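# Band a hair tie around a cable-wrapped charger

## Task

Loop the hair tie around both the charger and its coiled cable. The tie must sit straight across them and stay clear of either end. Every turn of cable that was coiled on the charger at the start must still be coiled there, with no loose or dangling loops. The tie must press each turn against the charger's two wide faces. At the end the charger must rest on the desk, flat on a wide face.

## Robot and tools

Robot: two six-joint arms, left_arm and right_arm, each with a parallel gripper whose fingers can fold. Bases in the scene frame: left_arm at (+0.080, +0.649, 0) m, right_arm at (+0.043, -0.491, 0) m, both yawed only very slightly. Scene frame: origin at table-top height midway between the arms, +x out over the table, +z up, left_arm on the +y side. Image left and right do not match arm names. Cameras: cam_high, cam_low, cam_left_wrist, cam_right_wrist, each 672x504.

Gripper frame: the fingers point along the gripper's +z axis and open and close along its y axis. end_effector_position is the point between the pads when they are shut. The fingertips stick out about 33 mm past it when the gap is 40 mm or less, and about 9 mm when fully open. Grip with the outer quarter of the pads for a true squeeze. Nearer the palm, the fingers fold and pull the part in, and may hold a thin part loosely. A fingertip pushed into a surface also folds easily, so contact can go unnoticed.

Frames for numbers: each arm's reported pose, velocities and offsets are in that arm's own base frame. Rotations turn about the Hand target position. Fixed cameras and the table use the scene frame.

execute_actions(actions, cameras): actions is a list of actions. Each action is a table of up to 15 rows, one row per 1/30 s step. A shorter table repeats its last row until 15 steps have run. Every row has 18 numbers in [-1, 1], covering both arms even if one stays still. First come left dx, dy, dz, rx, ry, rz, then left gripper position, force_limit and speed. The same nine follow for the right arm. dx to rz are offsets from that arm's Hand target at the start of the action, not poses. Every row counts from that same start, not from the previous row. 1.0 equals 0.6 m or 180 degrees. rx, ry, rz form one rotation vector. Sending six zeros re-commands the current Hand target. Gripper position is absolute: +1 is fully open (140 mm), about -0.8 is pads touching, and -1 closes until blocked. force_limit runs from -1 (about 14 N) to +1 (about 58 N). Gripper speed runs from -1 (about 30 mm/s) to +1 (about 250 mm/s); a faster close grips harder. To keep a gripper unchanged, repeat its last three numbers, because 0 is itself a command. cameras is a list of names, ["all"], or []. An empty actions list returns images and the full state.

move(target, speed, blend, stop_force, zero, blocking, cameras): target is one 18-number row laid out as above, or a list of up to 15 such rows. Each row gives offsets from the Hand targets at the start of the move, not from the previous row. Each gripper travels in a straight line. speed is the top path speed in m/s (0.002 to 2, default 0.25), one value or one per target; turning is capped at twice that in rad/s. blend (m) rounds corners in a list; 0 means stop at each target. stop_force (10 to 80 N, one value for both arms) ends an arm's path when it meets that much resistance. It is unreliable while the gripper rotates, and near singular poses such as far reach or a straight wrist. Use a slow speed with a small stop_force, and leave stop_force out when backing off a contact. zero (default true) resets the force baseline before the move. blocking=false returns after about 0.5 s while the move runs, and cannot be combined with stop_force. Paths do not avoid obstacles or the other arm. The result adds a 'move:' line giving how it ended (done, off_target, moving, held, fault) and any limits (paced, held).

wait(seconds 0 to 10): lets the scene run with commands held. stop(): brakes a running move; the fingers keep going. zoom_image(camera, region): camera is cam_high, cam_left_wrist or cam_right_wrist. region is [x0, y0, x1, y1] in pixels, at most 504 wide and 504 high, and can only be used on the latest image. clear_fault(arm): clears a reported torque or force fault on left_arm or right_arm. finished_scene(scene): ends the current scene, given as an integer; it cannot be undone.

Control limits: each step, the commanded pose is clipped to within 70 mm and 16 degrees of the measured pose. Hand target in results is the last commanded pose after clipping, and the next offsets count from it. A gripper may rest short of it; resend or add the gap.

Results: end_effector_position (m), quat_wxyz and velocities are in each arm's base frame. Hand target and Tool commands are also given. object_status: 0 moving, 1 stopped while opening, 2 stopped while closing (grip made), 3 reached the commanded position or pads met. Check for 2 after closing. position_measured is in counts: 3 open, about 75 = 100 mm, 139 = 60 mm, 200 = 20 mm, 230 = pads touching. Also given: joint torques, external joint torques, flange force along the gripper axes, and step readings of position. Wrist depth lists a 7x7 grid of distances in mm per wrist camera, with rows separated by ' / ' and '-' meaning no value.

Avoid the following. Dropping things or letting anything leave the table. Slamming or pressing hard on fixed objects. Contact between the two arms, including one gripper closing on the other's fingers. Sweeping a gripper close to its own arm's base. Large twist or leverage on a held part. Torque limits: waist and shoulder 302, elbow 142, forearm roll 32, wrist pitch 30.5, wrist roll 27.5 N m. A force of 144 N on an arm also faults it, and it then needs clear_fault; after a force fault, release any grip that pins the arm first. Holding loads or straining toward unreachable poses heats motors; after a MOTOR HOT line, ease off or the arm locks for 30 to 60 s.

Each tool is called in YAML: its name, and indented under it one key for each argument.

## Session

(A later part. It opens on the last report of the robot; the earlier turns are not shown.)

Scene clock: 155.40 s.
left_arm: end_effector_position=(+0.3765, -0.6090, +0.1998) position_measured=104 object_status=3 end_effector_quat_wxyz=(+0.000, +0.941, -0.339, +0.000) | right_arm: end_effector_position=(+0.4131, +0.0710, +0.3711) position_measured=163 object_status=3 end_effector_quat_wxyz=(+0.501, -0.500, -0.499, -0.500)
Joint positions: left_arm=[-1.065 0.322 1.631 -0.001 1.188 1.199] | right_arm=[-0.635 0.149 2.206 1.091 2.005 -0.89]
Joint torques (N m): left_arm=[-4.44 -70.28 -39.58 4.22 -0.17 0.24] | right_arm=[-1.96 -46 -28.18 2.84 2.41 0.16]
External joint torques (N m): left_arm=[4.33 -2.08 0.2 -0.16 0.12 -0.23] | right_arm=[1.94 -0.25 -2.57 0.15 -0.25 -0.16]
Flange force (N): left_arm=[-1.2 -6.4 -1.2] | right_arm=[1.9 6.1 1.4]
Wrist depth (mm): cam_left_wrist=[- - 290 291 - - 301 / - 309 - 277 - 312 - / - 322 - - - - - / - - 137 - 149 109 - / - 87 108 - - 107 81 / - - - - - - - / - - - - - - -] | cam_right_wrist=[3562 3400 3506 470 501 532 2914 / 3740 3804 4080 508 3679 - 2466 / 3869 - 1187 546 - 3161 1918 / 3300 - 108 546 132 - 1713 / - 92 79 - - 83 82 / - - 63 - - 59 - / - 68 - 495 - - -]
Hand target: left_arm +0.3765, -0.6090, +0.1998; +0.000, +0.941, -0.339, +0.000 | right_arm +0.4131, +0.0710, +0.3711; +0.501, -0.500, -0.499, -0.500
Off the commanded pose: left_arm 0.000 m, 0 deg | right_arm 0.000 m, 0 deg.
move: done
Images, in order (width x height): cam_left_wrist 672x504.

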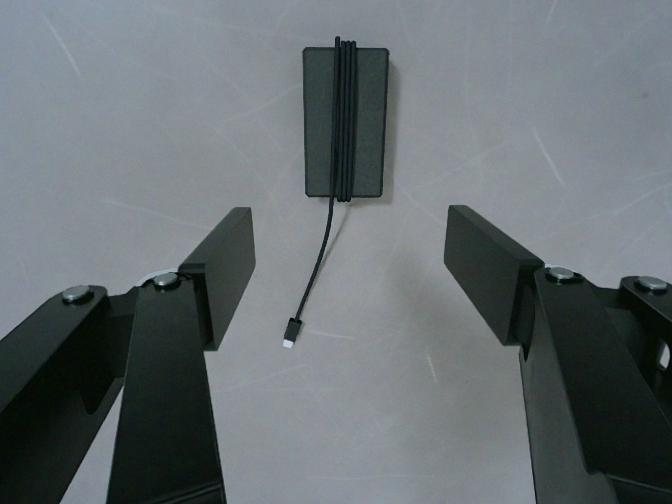

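move:
  target:
    - [0,0,-0.22,0,0,0,0.2,-0.01,-1,0,0,0,0,0,0,-0.27,0,-1]
    - [0,0,-0.26,0,0,0,0.2,-0.01,-1,0,0,0,0,0,0,-0.27,0,-1]
    - [0,0,-0.26,0,0,0,-1,0.2,-1,0,0,0,0,0,0,-0.27,0,-1]
  speed: [0.2,0.06,0.05]
  blend: [0.01,0,0]
  cameras: ["all"]

Scene clock: 164.07 s.
left_arm: end_effector_position=(+0.3765, -0.6090, +0.0438) position_measured=140 object_status=0 end_effector_quat_wxyz=(+0.000, +0.941, -0.339, +0.000) | right_arm: end_effector_position=(+0.4131, +0.0710, +0.3711) position_measured=163 object_status=3 end_effector_quat_wxyz=(+0.501, -0.500, -0.499, -0.500)
Joint positions: left_arm=[-1.065 0.447 1.768 -0.001 0.927 1.199] | right_arm=[-0.635 0.149 2.206 1.091 2.005 -0.89]
Joint torques (N m): left_arm=[-1.56 -69.46 -29.8 4.67 -0.42 -0.02] | right_arm=[-2 -46.09 -28.04 2.84 2.37 0.18]
External joint torques (N m): left_arm=[1.57 -9.34 -4.05 -1.19 0.37 0.02] | right_arm=[1.95 -0.26 -2.91 0.17 -0.21 -0.19]
Flange force (N): left_arm=[-2.5 -3.2 -12.5] | right_arm=[2.2 6.6 1.1]
Wrist depth (mm): cam_left_wrist=[- - - 130 - - 159 / - 163 168 135 143 165 167 / - - 173 149 - - - / - - 115 - 150 99 190 / - 85 89 - 197 81 86 / - - - 225 - - - / - - - 242 - - -] | cam_right_wrist=[3453 3679 3349 654 3869 - - / 3620 3804 3453 498 542 603 - / - - 1145 527 564 5610 2004 / 3206 - 107 567 133 1558 1753 / - 92 79 638 - 83 82 / - - 63 - - 59 - / - 68 - - - - -]
Hand target: left_arm +0.3765, -0.6090, +0.0438; +0.000, +0.941, -0.339, +0.000 | right_arm +0.4131, +0.0710, +0.3711; +0.501, -0.500, -0.499, -0.500
Off the commanded pose: left_arm 0.000 m, 0 deg | right_arm 0.000 m, 0 deg.
move: done

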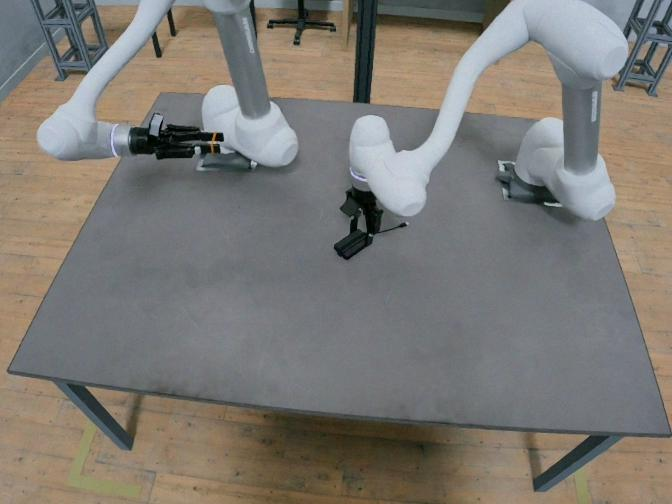

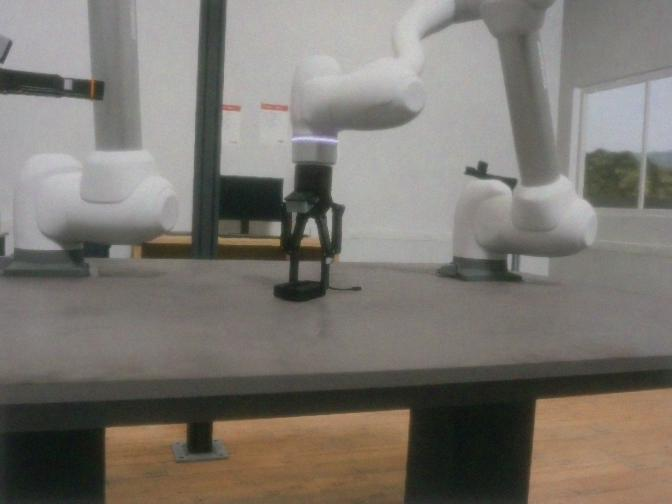

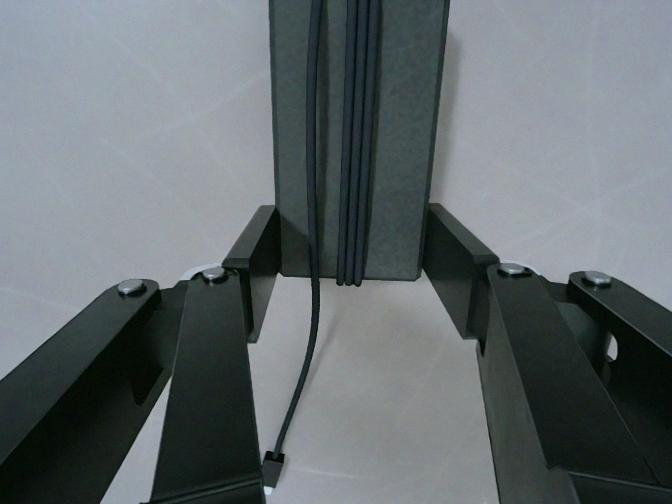

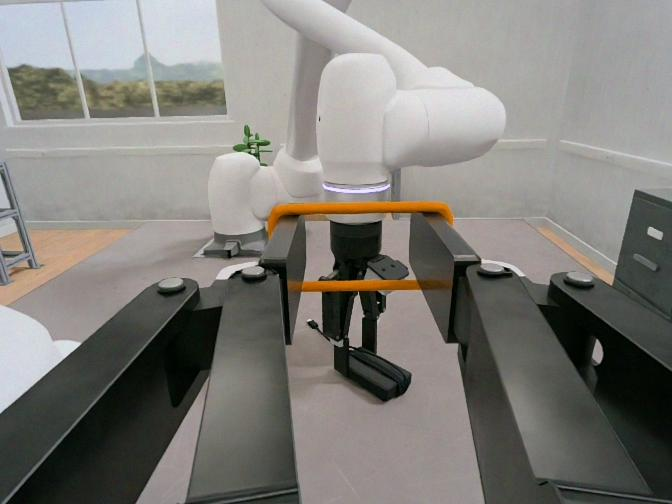

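move:
  target:
    - [0,0,0.427,0,0,0,-1,0.2,-1,0,0,0,0,0,0,-0.27,0,-1]
    - [0.009,0.029,0.427,0,0,-0.256,-1,0.2,-1,0,0,0,0,0,0,-0.27,0,-1]
  speed: 0.15
  cameras: ["all"]

zoom_image:
  camera: "cam_right_wrist"
  region: [250, 100, 480, 330]

zoom_image:
  camera: "cam_low"
  region: [220, 120, 420, 270]

Scene clock: 174.30 s.
left_arm: end_effector_position=(+0.3819, -0.5916, +0.3000) position_measured=140 object_status=2 end_effector_quat_wxyz=(+0.000, +0.733, -0.680, +0.000) | right_arm: end_effector_position=(+0.4131, +0.0710, +0.3711) position_measured=163 object_status=3 end_effector_quat_wxyz=(+0.501, -0.500, -0.499, -0.500)
Joint positions: left_arm=[-1.046 0.257 1.53 -0.001 1.355 2.022] | right_arm=[-0.635 0.149 2.206 1.091 2.005 -0.89]
Joint torques (N m): left_arm=[-4.51 -68.1 -43.65 4.35 -0.28 0.19] | right_arm=[-2.13 -46.13 -27.97 2.8 2.36 0.12]
External joint torques (N m): left_arm=[4.34 0.19 2.24 -0.14 0.24 -0.19] | right_arm=[2.18 -0.16 -2.77 0.19 -0.2 -0.12]
Flange force (N): left_arm=[-6.2 -3.3 2.7] | right_arm=[2.1 6.8 1.5]
Wrist depth (mm): cam_left_wrist=[- - - 129 - 383 - / - - 395 136 141 408 - / - - - 145 - 415 - / 459 - 115 159 135 98 - / - 85 88 - - 81 86 / - - - - - - - / - - - - - - -] | cam_right_wrist=[3620 3400 3869 517 3300 3300 - / 3620 3740 4775 545 3349 - - / 3740 3804 1175 1207 4234 - 2841 / 3117 1385 107 161 132 - 1700 / - 92 79 807 - 83 82 / - - 63 - - 59 - / - 68 - - - - -]
Hand target: left_arm +0.3819, -0.5916, +0.3000; +0.000, +0.733, -0.680, +0.000 | right_arm +0.4131, +0.0710, +0.3711; +0.501, -0.500, -0.499, -0.500
Off the commanded pose: left_arm 0.000 m, 0 deg | right_arm 0.000 m, 0 deg.
move: done

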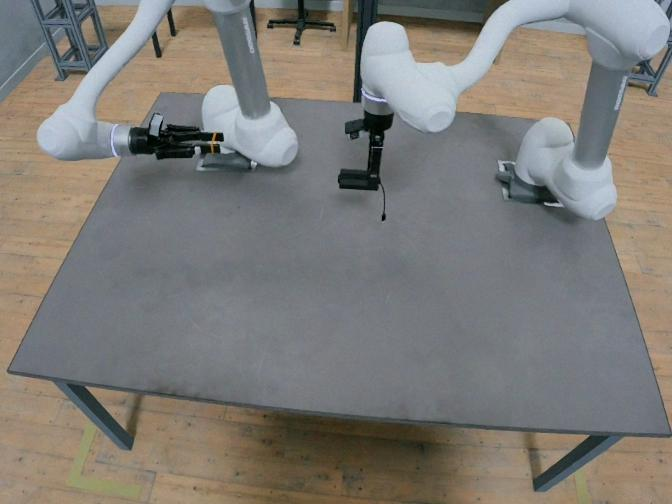

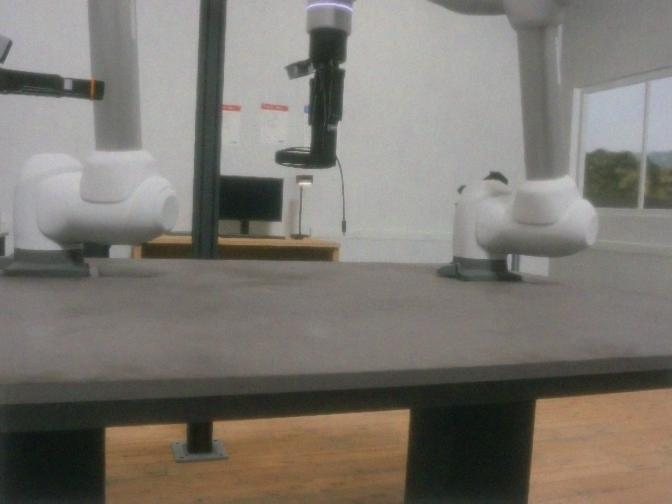

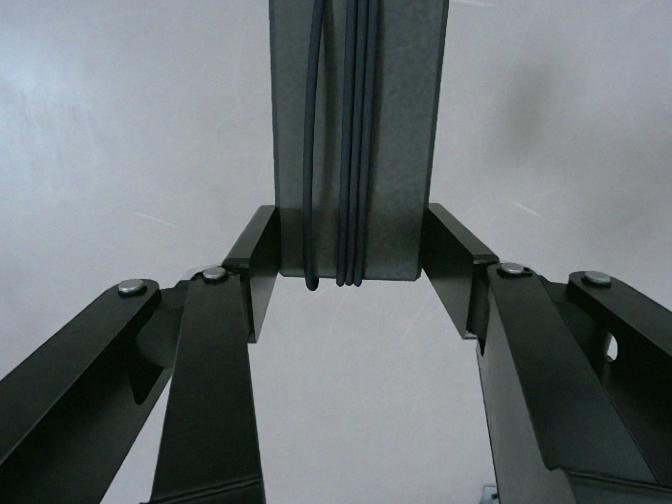

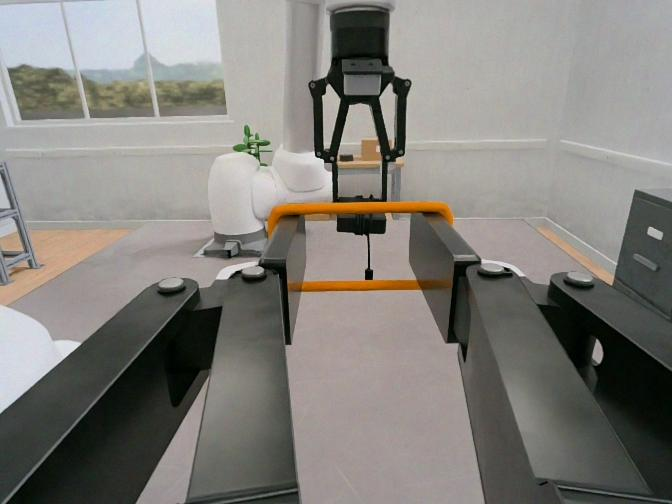

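Scaled by 2.191 from the camera's 672x504 image, which has a finer 960x720 frame.

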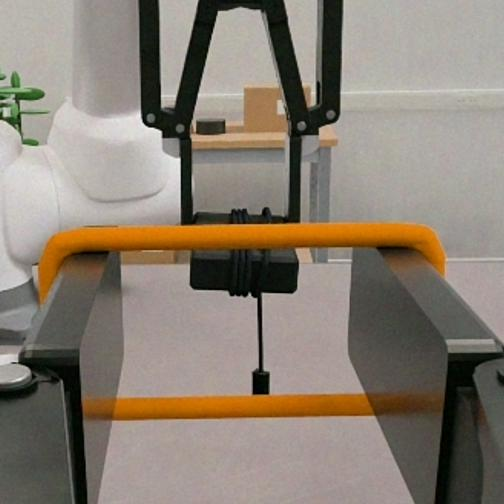

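Scaled by 2.520 from the camera's 672x504 image, which has a finer 960x720 frame.

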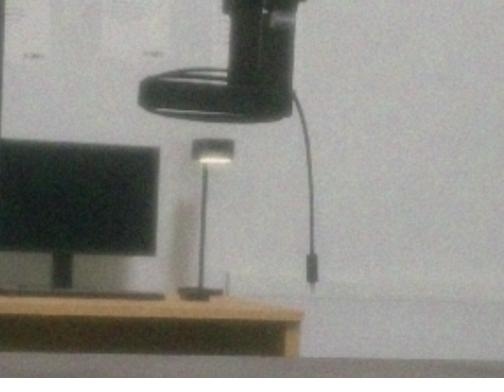

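move:
  target:
    - [0,0,0,0,0,0,-1,0.2,-1,0,0,0,0,0,0,0.1,0,-1]
    - [0,0,0,0,0,0,-1,0.2,-1,0.0365,0.41,-0.152,0,0,0,0.1,0,-1]
  speed: 0.2
  cameras: ["all"]

zoom_image:
  camera: "cam_right_wrist"
  region: [200, 90, 480, 330]

zoom_image:
  camera: "cam_low"
  region: [200, 100, 380, 240]

Scene clock: 188.63 s.
left_arm: end_effector_position=(+0.3819, -0.5916, +0.3000) position_measured=140 object_status=2 end_effector_quat_wxyz=(+0.000, +0.733, -0.680, +0.000) | right_arm: end_effector_position=(+0.4350, +0.3169, +0.2799) position_measured=117 object_status=3 end_effector_quat_wxyz=(+0.501, -0.500, -0.499, -0.500)
Joint positions: left_arm=[-1.046 0.257 1.53 -0.001 1.355 2.022] | right_arm=[-0.115 0.231 2.36 1.472 1.632 -1.021]
Joint torques (N m): left_arm=[-4.42 -67.74 -43.51 4.36 -0.31 0.11] | right_arm=[-4.08 -48.74 -22.74 1.49 2.49 0.2]
External joint torques (N m): left_arm=[4.47 -0.4 2.03 -0.12 0.26 -0.11] | right_arm=[4.03 -0.45 -2.68 0.18 -0.13 -0.2]
Flange force (N): left_arm=[-6.8 -3.4 2.2] | right_arm=[1.8 5.2 9.5]
Wrist depth (mm): cam_left_wrist=[- - - 130 133 391 - / - - - 138 145 397 - / - 430 - 144 432 415 - / 448 - 114 157 131 451 - / - 85 88 - 132 81 86 / - - - - - - - / - - - - - - -] | cam_right_wrist=[3206 3252 3206 288 288 3453 - / 3679 3349 3300 323 2953 4007 - / 4488 3740 909 251 144 - - / 963 - 125 - 152 114 - / - 87 108 - - 109 88 / - - - - - - - / - - 388 - - - -]
Hand target: left_arm +0.3819, -0.5916, +0.3000; +0.000, +0.733, -0.680, +0.000 | right_arm +0.4350, +0.3170, +0.2799; +0.501, -0.500, -0.499, -0.500
Off the commanded pose: left_arm 0.000 m, 0 deg | right_arm 0.000 m, 0 deg.
move: done

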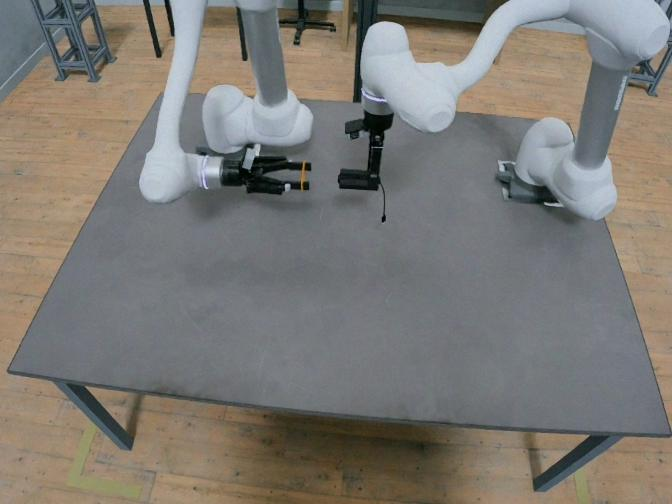

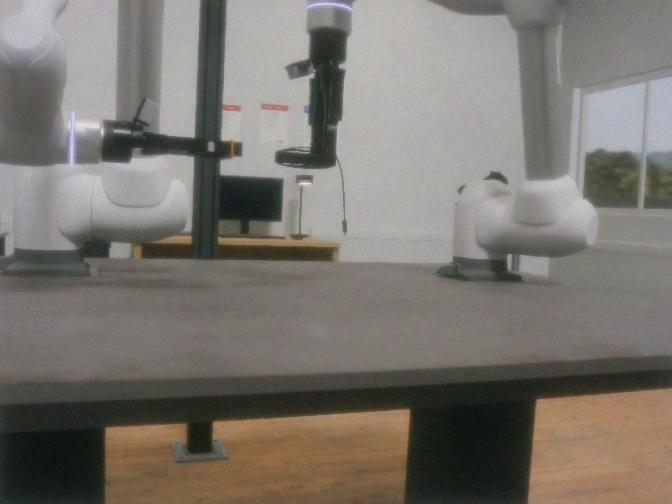

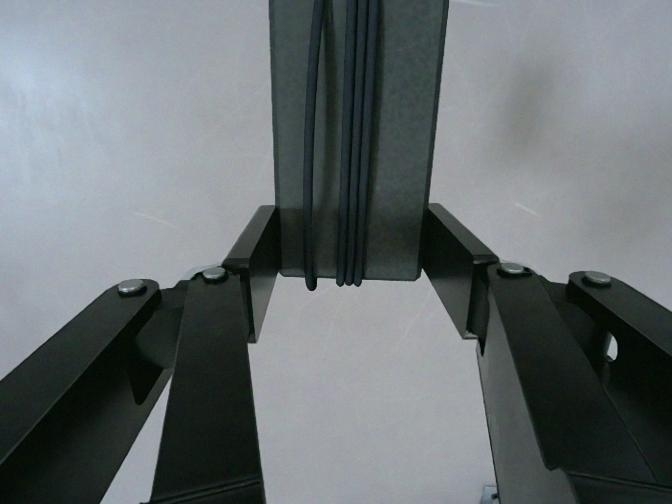

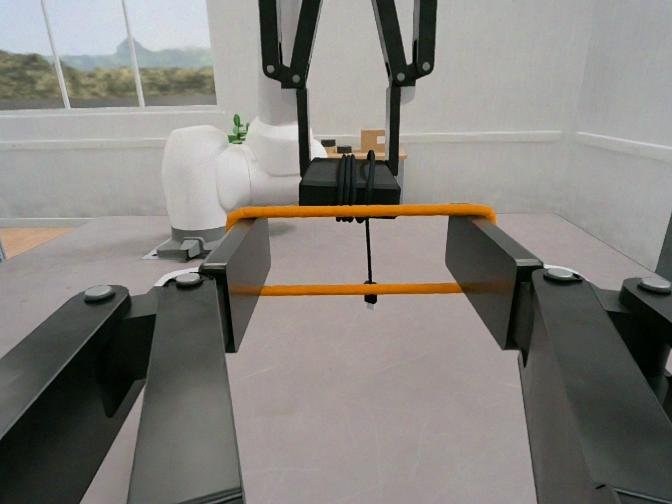

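Scaled by 1.800 from the camera's 672x504 image, which has a finer 960x720 frame.

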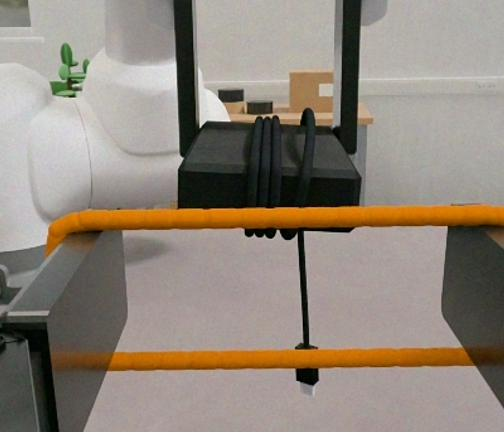

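Scaled by 2.800 from the camera's 672x504 image, which has a finer 960x720 frame.

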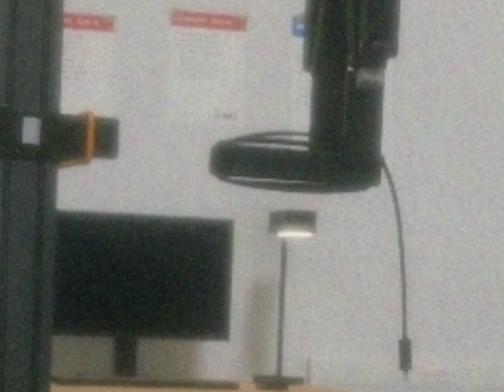

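move:
  target: [0,0,0,0,0,0,-1,0.2,-1,-0.0025,0.125,0.015,0,0.039,0,0.1,0,-1]
  speed: 0.08
  cameras: ["all"]

zoom_image:
  camera: "cam_right_wrist"
  region: [200, 90, 520, 370]

zoom_image:
  camera: "cam_low"
  region: [200, 100, 380, 240]

Scene clock: 200.20 s.
left_arm: end_effector_position=(+0.3819, -0.5916, +0.3000) position_measured=140 object_status=2 end_effector_quat_wxyz=(+0.000, +0.733, -0.680, +0.000) | right_arm: end_effector_position=(+0.4335, +0.3919, +0.2889) position_measured=117 object_status=3 end_effector_quat_wxyz=(+0.531, -0.530, -0.468, -0.468)
Joint positions: left_arm=[-1.046 0.257 1.53 -0.001 1.355 2.022] | right_arm=[0.057 0.216 2.352 1.619 1.541 -0.873]
Joint torques (N m): left_arm=[-4.1 -67.77 -43.32 4.4 -0.32 0.13] | right_arm=[-2.4 -48.77 -24.15 1.06 2.42 0.02]
External joint torques (N m): left_arm=[4.32 -0.24 1.88 -0.16 0.26 -0.13] | right_arm=[2.38 -0.13 -2.38 0.32 -0.1 -0.03]
Flange force (N): left_arm=[-6.2 -3.4 2.1] | right_arm=[1.9 3.4 6.7]
Wrist depth (mm): cam_left_wrist=[- - - 130 131 - - / - - - 138 143 - 421 / - - - 147 - 441 - / 439 - 114 156 132 449 - / - 85 89 - 133 81 86 / - - - - - - - / - - - - - - -] | cam_right_wrist=[3300 3206 219 3206 222 - - / 3400 3349 238 3161 232 3562 - / 3562 870 828 262 240 3506 - / 2841 - 124 181 178 115 656 / - 87 108 - - 109 88 / - - - - - - - / - - 398 - - - -]
Hand target: left_arm +0.3819, -0.5916, +0.3000; +0.000, +0.733, -0.680, +0.000 | right_arm +0.4335, +0.3920, +0.2889; +0.531, -0.530, -0.468, -0.468
Off the commanded pose: left_arm 0.000 m, 0 deg | right_arm 0.000 m, 0 deg.
move: done

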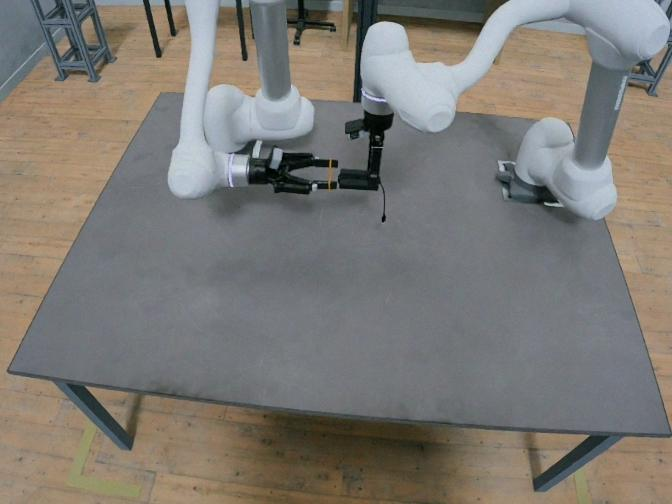

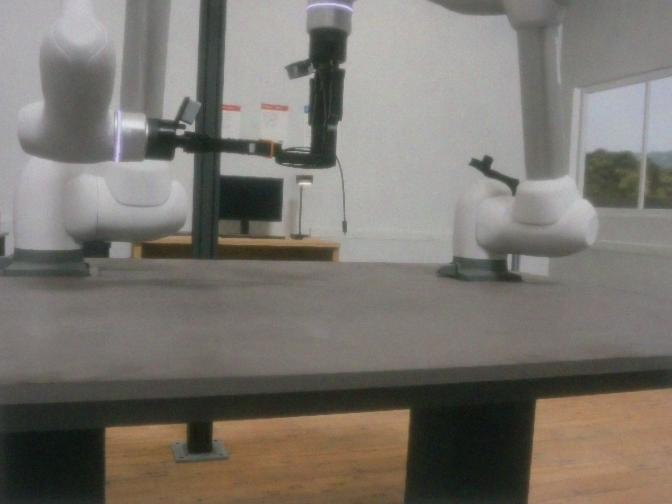

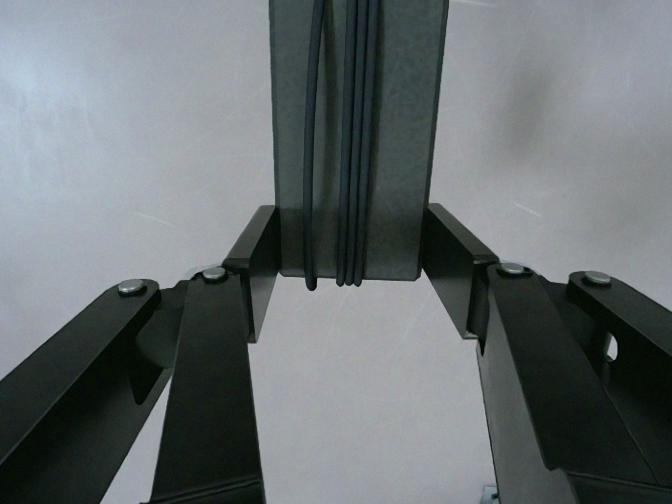

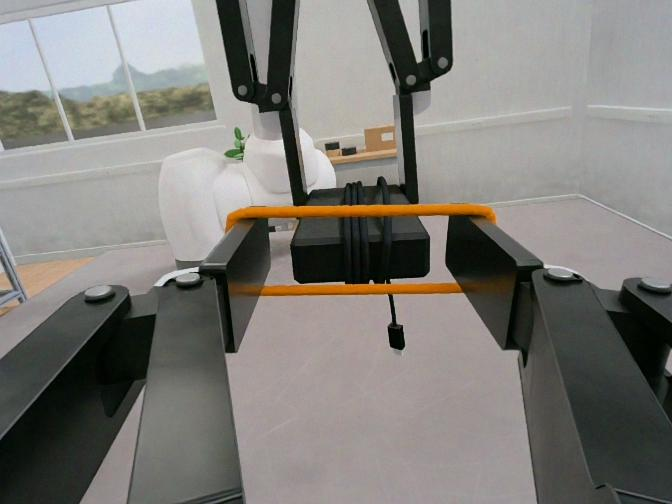

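Scaled by 1.575 from the camera's 672x504 image, which has a finer 960x720 frame.

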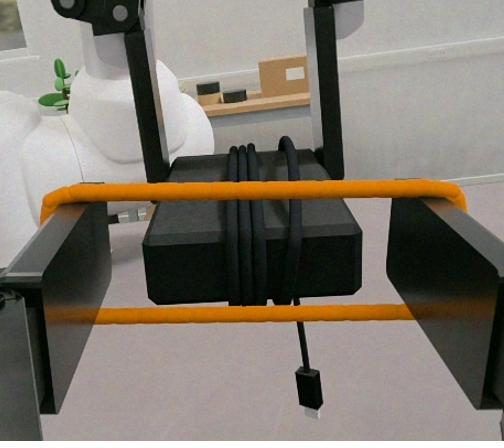

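Scaled by 2.800 from the camera's 672x504 image, which has a finer 960x720 frame.

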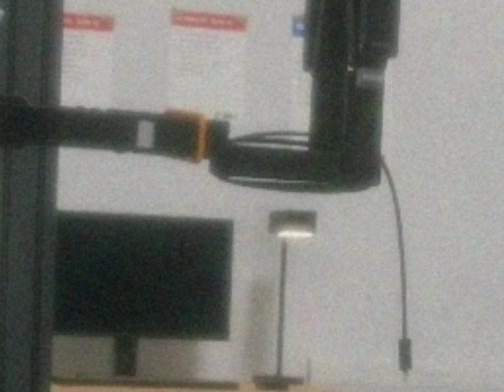

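move:
  target: [0,0,0,0,0,0,-1,0.2,-1,0.001,0.067,-0.01,0,-0.0145,0,0.1,0,-1]
  speed: 0.04
  cameras: ["all"]

zoom_image:
  camera: "cam_right_wrist"
  region: [200, 90, 520, 370]

zoom_image:
  camera: "cam_low"
  region: [200, 100, 380, 240]

Scene clock: 207.20 s.
left_arm: end_effector_position=(+0.3819, -0.5916, +0.3000) position_measured=140 object_status=2 end_effector_quat_wxyz=(+0.000, +0.733, -0.680, +0.000) | right_arm: end_effector_position=(+0.4341, +0.4321, +0.2829) position_measured=117 object_status=3 end_effector_quat_wxyz=(+0.520, -0.519, -0.480, -0.480)
Joint positions: left_arm=[-1.046 0.257 1.53 -0.001 1.355 2.022] | right_arm=[0.148 0.237 2.341 1.696 1.494 -0.933]
Joint torques (N m): left_arm=[-6.15 -67.45 -45.31 3.48 -1.54 0.2] | right_arm=[-0.6 -50.55 -24.68 1.43 2.39 0.27]
External joint torques (N m): left_arm=[6.18 -0.57 3.9 0.75 1.49 -0.2] | right_arm=[0.55 -0.42 -1.84 -0.25 -0.04 -0.28]
Flange force (N): left_arm=[-10.9 -3.7 2.6] | right_arm=[1.3 2.4 1.4]
Wrist depth (mm): cam_left_wrist=[- - 127 129 135 375 - / - - - 137 - - - / 425 - - 145 - 419 457 / - - 114 159 132 103 - / - 85 88 494 - 81 86 / - - - 500 - - - / - - - - - - -] | cam_right_wrist=[3252 3206 186 3161 187 2771 - / 3349 3453 197 807 199 2877 4316 / 3074 782 793 232 206 2522 - / 4675 850 137 146 144 124 - / - 87 108 561 143 109 89 / - - - - - - - / - - - 392 - - -]
Hand target: left_arm +0.3819, -0.5916, +0.3000; +0.000, +0.733, -0.680, +0.000 | right_arm +0.4341, +0.4322, +0.2829; +0.520, -0.519, -0.480, -0.480
Off the commanded pose: left_arm 0.000 m, 0 deg | right_arm 0.000 m, 0 deg.
move: done

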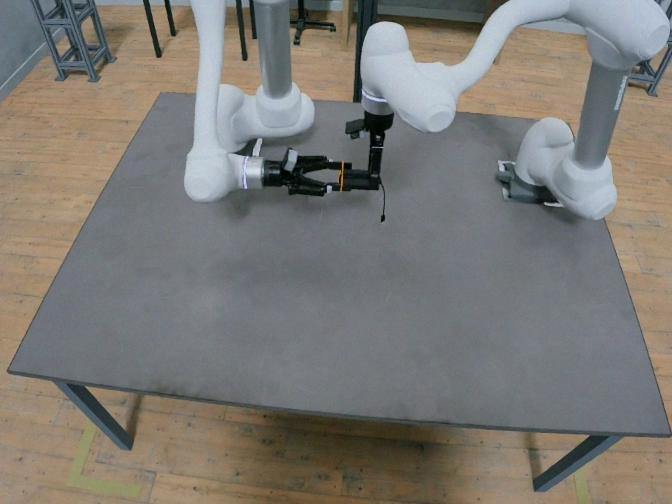

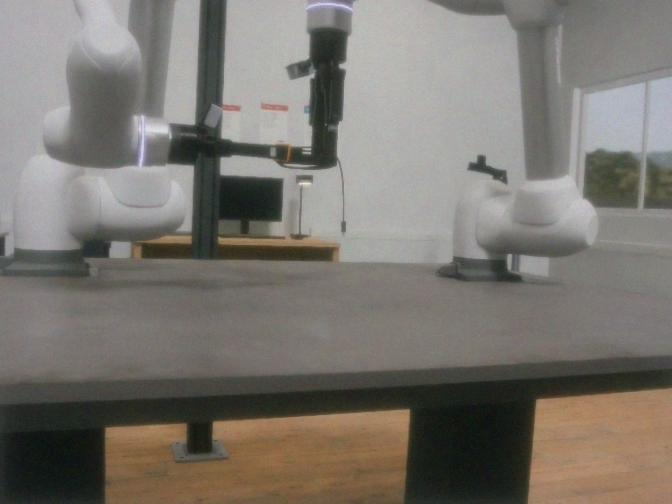

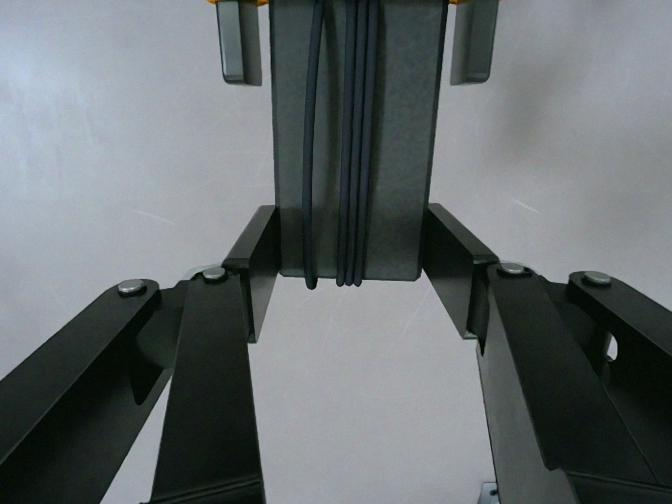

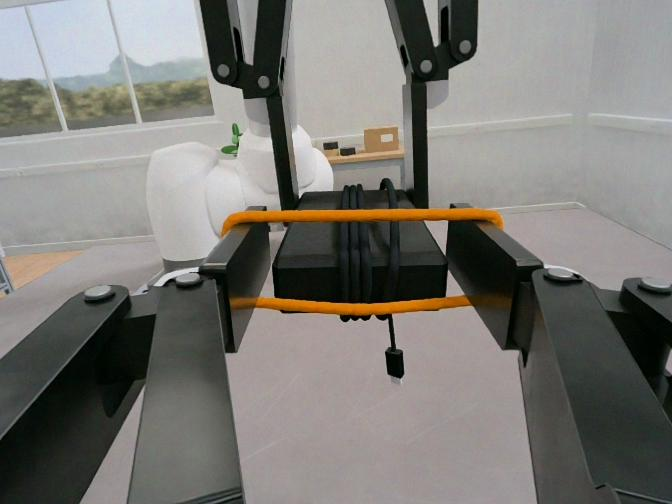

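Scaled by 1.575 from the camera's 672x504 image, which has a finer 960x720 frame.

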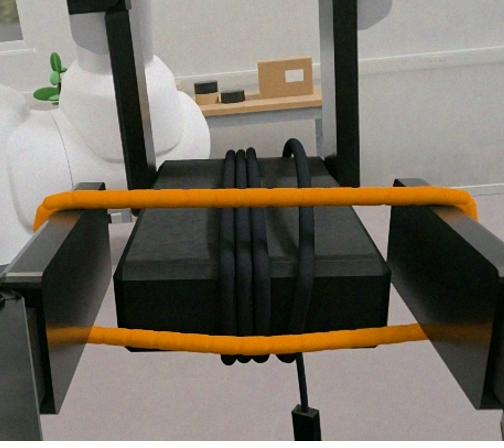

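Scaled by 2.800 from the camera's 672x504 image, which has a finer 960x720 frame.

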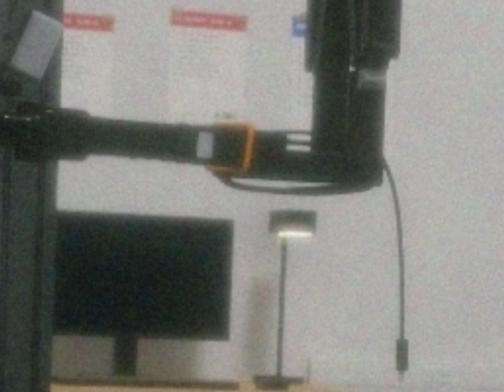

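move:
  target:
    - [0,0,0,0,0,0,-1,0.2,-1,0,-0.015,0,0,0,0,0.1,0,-1]
    - [0,0,0,0,0,0,-1,0.2,-1,0,-0.015,-0.021,0,0,0,0.1,0,-1]
  speed: 0.03
  cameras: ["cam_right_wrist","cam_low"]

zoom_image:
  camera: "cam_right_wrist"
  region: [200, 90, 520, 370]

zoom_image:
  camera: "cam_low"
  region: [200, 100, 380, 240]

Scene clock: 212.00 s.
left_arm: end_effector_position=(+0.3819, -0.5916, +0.3000) position_measured=140 object_status=2 end_effector_quat_wxyz=(+0.000, +0.733, -0.680, +0.000) | right_arm: end_effector_position=(+0.4341, +0.4232, +0.2704) position_measured=117 object_status=3 end_effector_quat_wxyz=(+0.520, -0.519, -0.480, -0.480)
Joint positions: left_arm=[-1.046 0.257 1.53 -0.001 1.355 2.022] | right_arm=[0.128 0.259 2.351 1.681 1.508 -0.964]
Joint torques (N m): left_arm=[-4.27 -68.07 -43.57 4.35 -0.3 0.13] | right_arm=[-1.75 -51.68 -22.97 1.07 2.5 0.15]
External joint torques (N m): left_arm=[4.21 0.38 2.21 -0.14 0.25 -0.13] | right_arm=[1.79 -0.55 -2.45 0.08 -0.11 -0.16]
Flange force (N): left_arm=[-5.9 -3.4 2.8] | right_arm=[2.1 2.9 5.1]
Wrist depth (mm): cam_left_wrist=[- 380 138 128 - - - / - - - 135 - - - / - - - 147 148 433 - / 453 - 114 157 132 453 - / - 85 89 - - 81 86 / - - 508 - - - - / - - - 609 - - -] | cam_right_wrist=[3252 3161 194 - 199 2992 2387 / 3453 5754 850 2771 208 3300 2439 / 3349 769 807 179 214 4007 2805 / 3117 976 137 147 148 114 693 / - 87 108 - 297 109 89 / - - - - - - - / - - - - 371 - -]
Hand target: left_arm +0.3819, -0.5916, +0.3000; +0.000, +0.733, -0.680, +0.000 | right_arm +0.4341, +0.4232, +0.2703; +0.520, -0.519, -0.480, -0.480
Off the commanded pose: left_arm 0.000 m, 0 deg | right_arm 0.000 m, 0 deg.
move: done
Images, in order (width x height): cam_low 672x504, cam_right_wrist 672x504.

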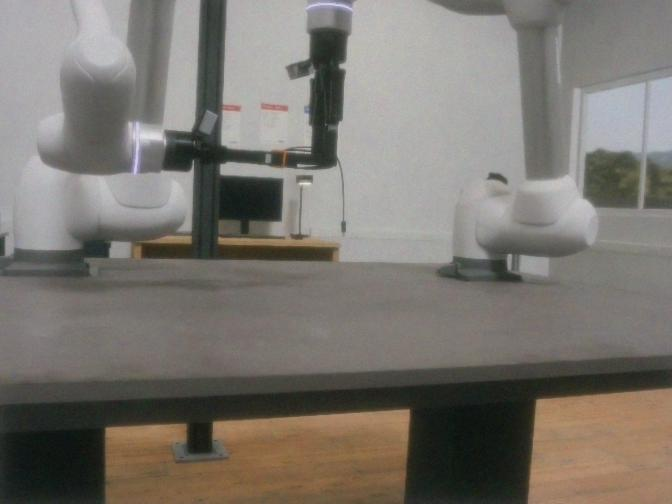

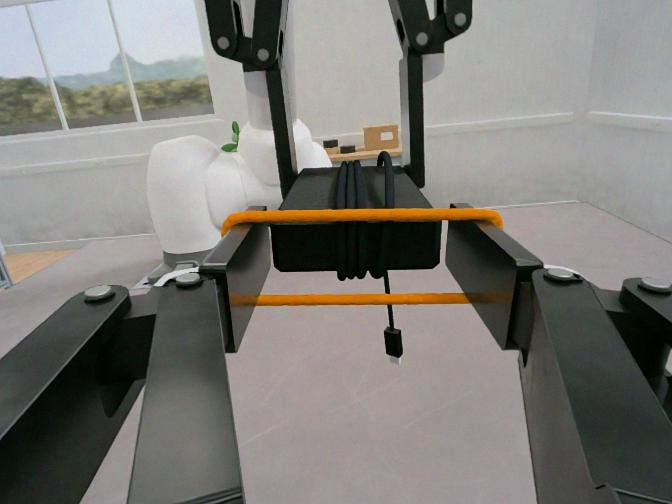

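Scaled by 1.575 from the camera's 672x504 image, which has a finer 960x720 frame.

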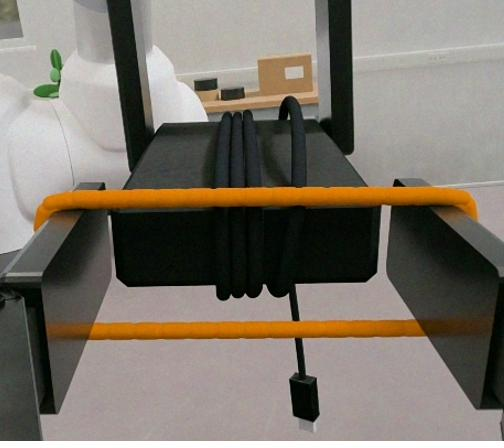

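Scaled by 2.800 from the camera's 672x504 image, which has a finer 960x720 frame.

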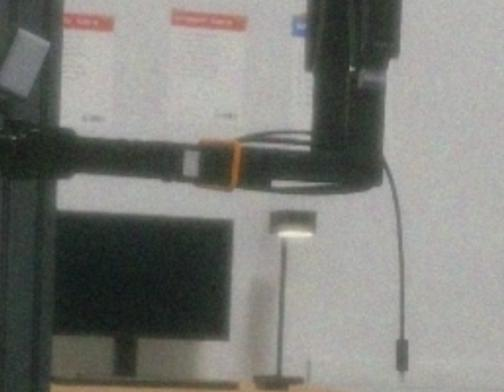

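move:
  target: [0,0,0,0,0,0,-1,0.2,-1,0,0.06,0.002,0,0,0,0.1,0,-1]
  speed: 0.04
  cameras: ["all"]

zoom_image:
  camera: "cam_right_wrist"
  region: [200, 90, 520, 370]

zoom_image:
  camera: "cam_low"
  region: [200, 100, 380, 240]

Scene clock: 217.43 s.
left_arm: end_effector_position=(+0.3819, -0.5916, +0.3000) position_measured=140 object_status=2 end_effector_quat_wxyz=(+0.000, +0.733, -0.680, +0.000) | right_arm: end_effector_position=(+0.4341, +0.4591, +0.2715) position_measured=117 object_status=3 end_effector_quat_wxyz=(+0.520, -0.519, -0.480, -0.480)
Joint positions: left_arm=[-1.046 0.257 1.53 -0.001 1.355 2.022] | right_arm=[0.207 0.267 2.334 1.749 1.466 -0.961]
Joint torques (N m): left_arm=[-4.69 -68.25 -44.16 4.31 -0.58 0.15] | right_arm=[-1.22 -52.85 -23.15 0.81 2.31 0.16]
External joint torques (N m): left_arm=[4.86 0.18 2.66 -0.06 0.53 -0.15] | right_arm=[1.18 -0.33 -2.54 0.19 0.07 -0.16]
Flange force (N): left_arm=[-7.2 -3.7 2.8] | right_arm=[1.6 3.2 4.0]
Wrist depth (mm): cam_left_wrist=[- - 136 131 131 380 - / - - 144 138 138 - 419 / - 421 - 151 - - 421 / - 438 115 156 132 97 - / - 85 88 - - 81 86 / - - - - - - - / - - - - - - -] | cam_right_wrist=[3161 3206 162 4580 163 2737 - / 3400 3206 181 - 174 - 2737 / 3679 771 761 807 176 - - / 4007 971 116 113 114 124 751 / - 87 108 - - 109 89 / - - - 452 - - - / - - - 407 371 - -]
Hand target: left_arm +0.3819, -0.5916, +0.3000; +0.000, +0.733, -0.680, +0.000 | right_arm +0.4341, +0.4592, +0.2715; +0.520, -0.519, -0.480, -0.480
Off the commanded pose: left_arm 0.000 m, 0 deg | right_arm 0.000 m, 0 deg.
move: done

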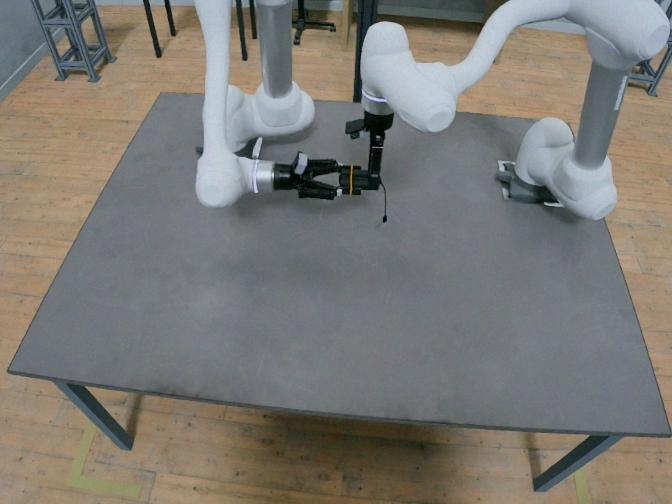

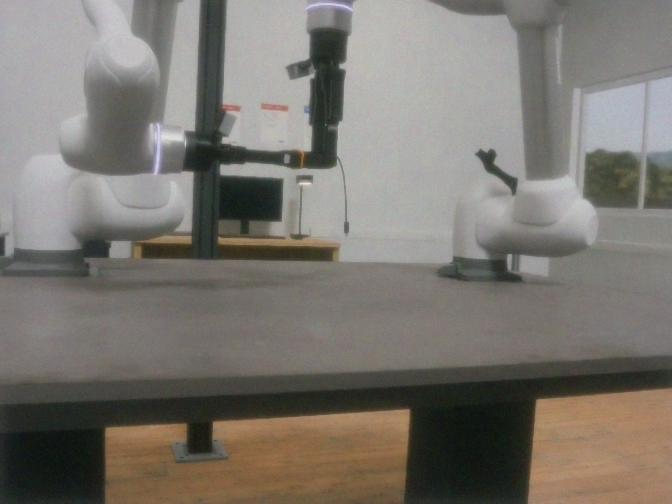

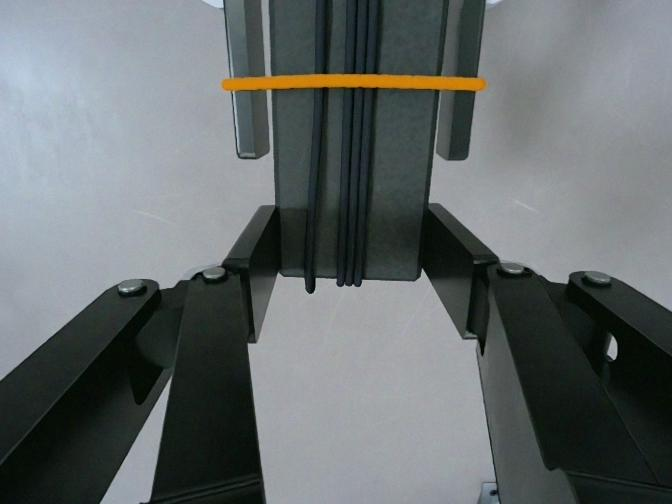

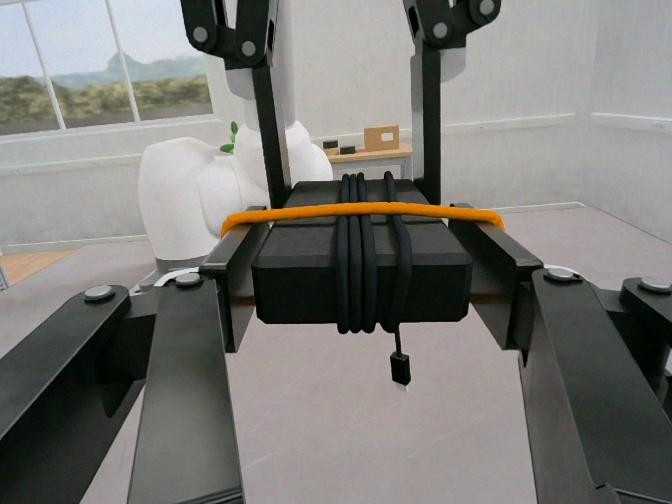

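Scaled by 1.575 from the camera's 672x504 image, which has a finer 960x720 frame.

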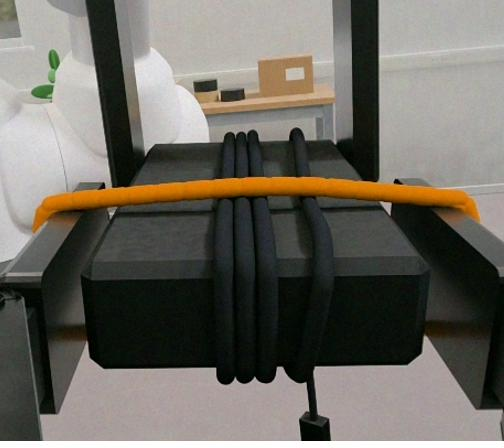

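Scaled by 2.800 from the camera's 672x504 image, which has a finer 960x720 frame.

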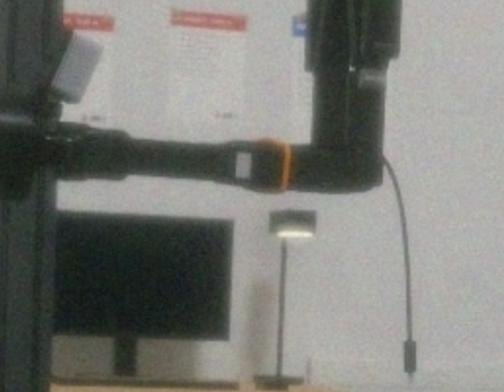

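move:
  target:
    - [0,0,0,0,0,0,-1,0.2,-1,0,0.014,0,0,0,0,0.1,0,-1]
    - [0,0,0,0,0,0,-1,0.2,-1,0,0.014,0,0,0,0.025,0.1,0,-1]
  speed: 0.04
  cameras: ["cam_left_wrist","cam_right_wrist"]

Scene clock: 225.80 s.
left_arm: end_effector_position=(+0.3819, -0.5916, +0.3000) position_measured=140 object_status=2 end_effector_quat_wxyz=(+0.000, +0.733, -0.680, +0.000) | right_arm: end_effector_position=(+0.4341, +0.4676, +0.2715) position_measured=117 object_status=3 end_effector_quat_wxyz=(+0.538, -0.500, -0.500, -0.459)
Joint positions: left_arm=[-1.046 0.257 1.53 -0.001 1.355 2.022] | right_arm=[0.216 0.299 2.284 1.687 1.5 -0.937]
Joint torques (N m): left_arm=[-4.36 -68.15 -44.38 4.33 -0.55 0.08] | right_arm=[-1.68 -57.29 -23.34 0.9 2.27 0.19]
External joint torques (N m): left_arm=[4.45 0.11 2.9 -0.09 0.5 -0.08] | right_arm=[1.78 0.37 -2.86 0.28 0.09 -0.2]
Flange force (N): left_arm=[-7.5 -3.0 3.2] | right_arm=[0.5 4.8 5.2]
Wrist depth (mm): cam_left_wrist=[372 - 137 131 131 - - / - - 147 140 142 - - / - - - 147 - 429 432 / 440 - 114 - 131 98 - / - 85 88 480 132 81 86 / - - - - - - - / - - - - - - -] | cam_right_wrist=[3453 3349 157 715 153 2737 3074 / 3506 3679 167 774 172 2992 2805 / 3506 3349 758 188 182 3252 2737 / 2771 - 116 107 114 114 - / - 87 108 106 106 109 88 / - - 461 - 414 - - / - - - - - - -]
Hand target: left_arm +0.3819, -0.5916, +0.3000; +0.000, +0.733, -0.680, +0.000 | right_arm +0.4341, +0.4676, +0.2715; +0.538, -0.500, -0.500, -0.459
Off the commanded pose: left_arm 0.000 m, 0 deg | right_arm 0.000 m, 0 deg.
move: done
Images, in order (width x height): cam_left_wrist 672x504, cam_right_wrist 672x504.

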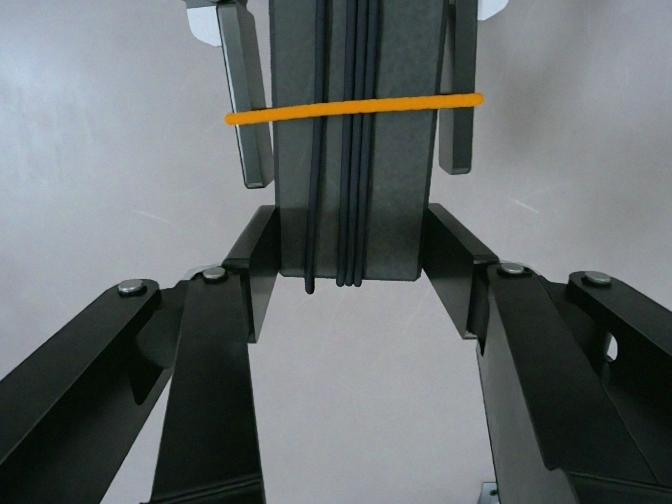

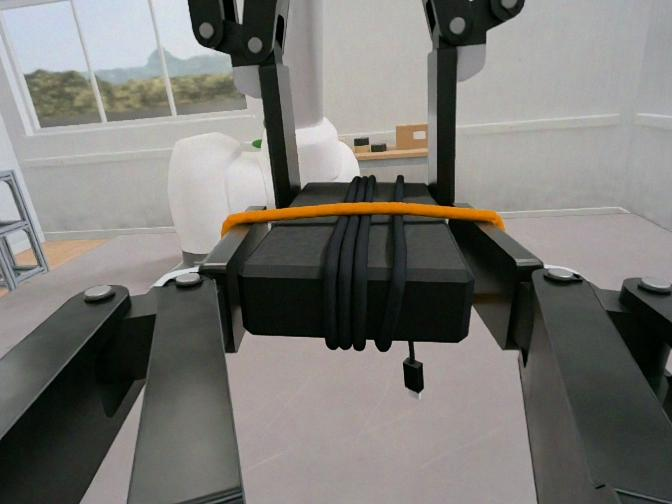

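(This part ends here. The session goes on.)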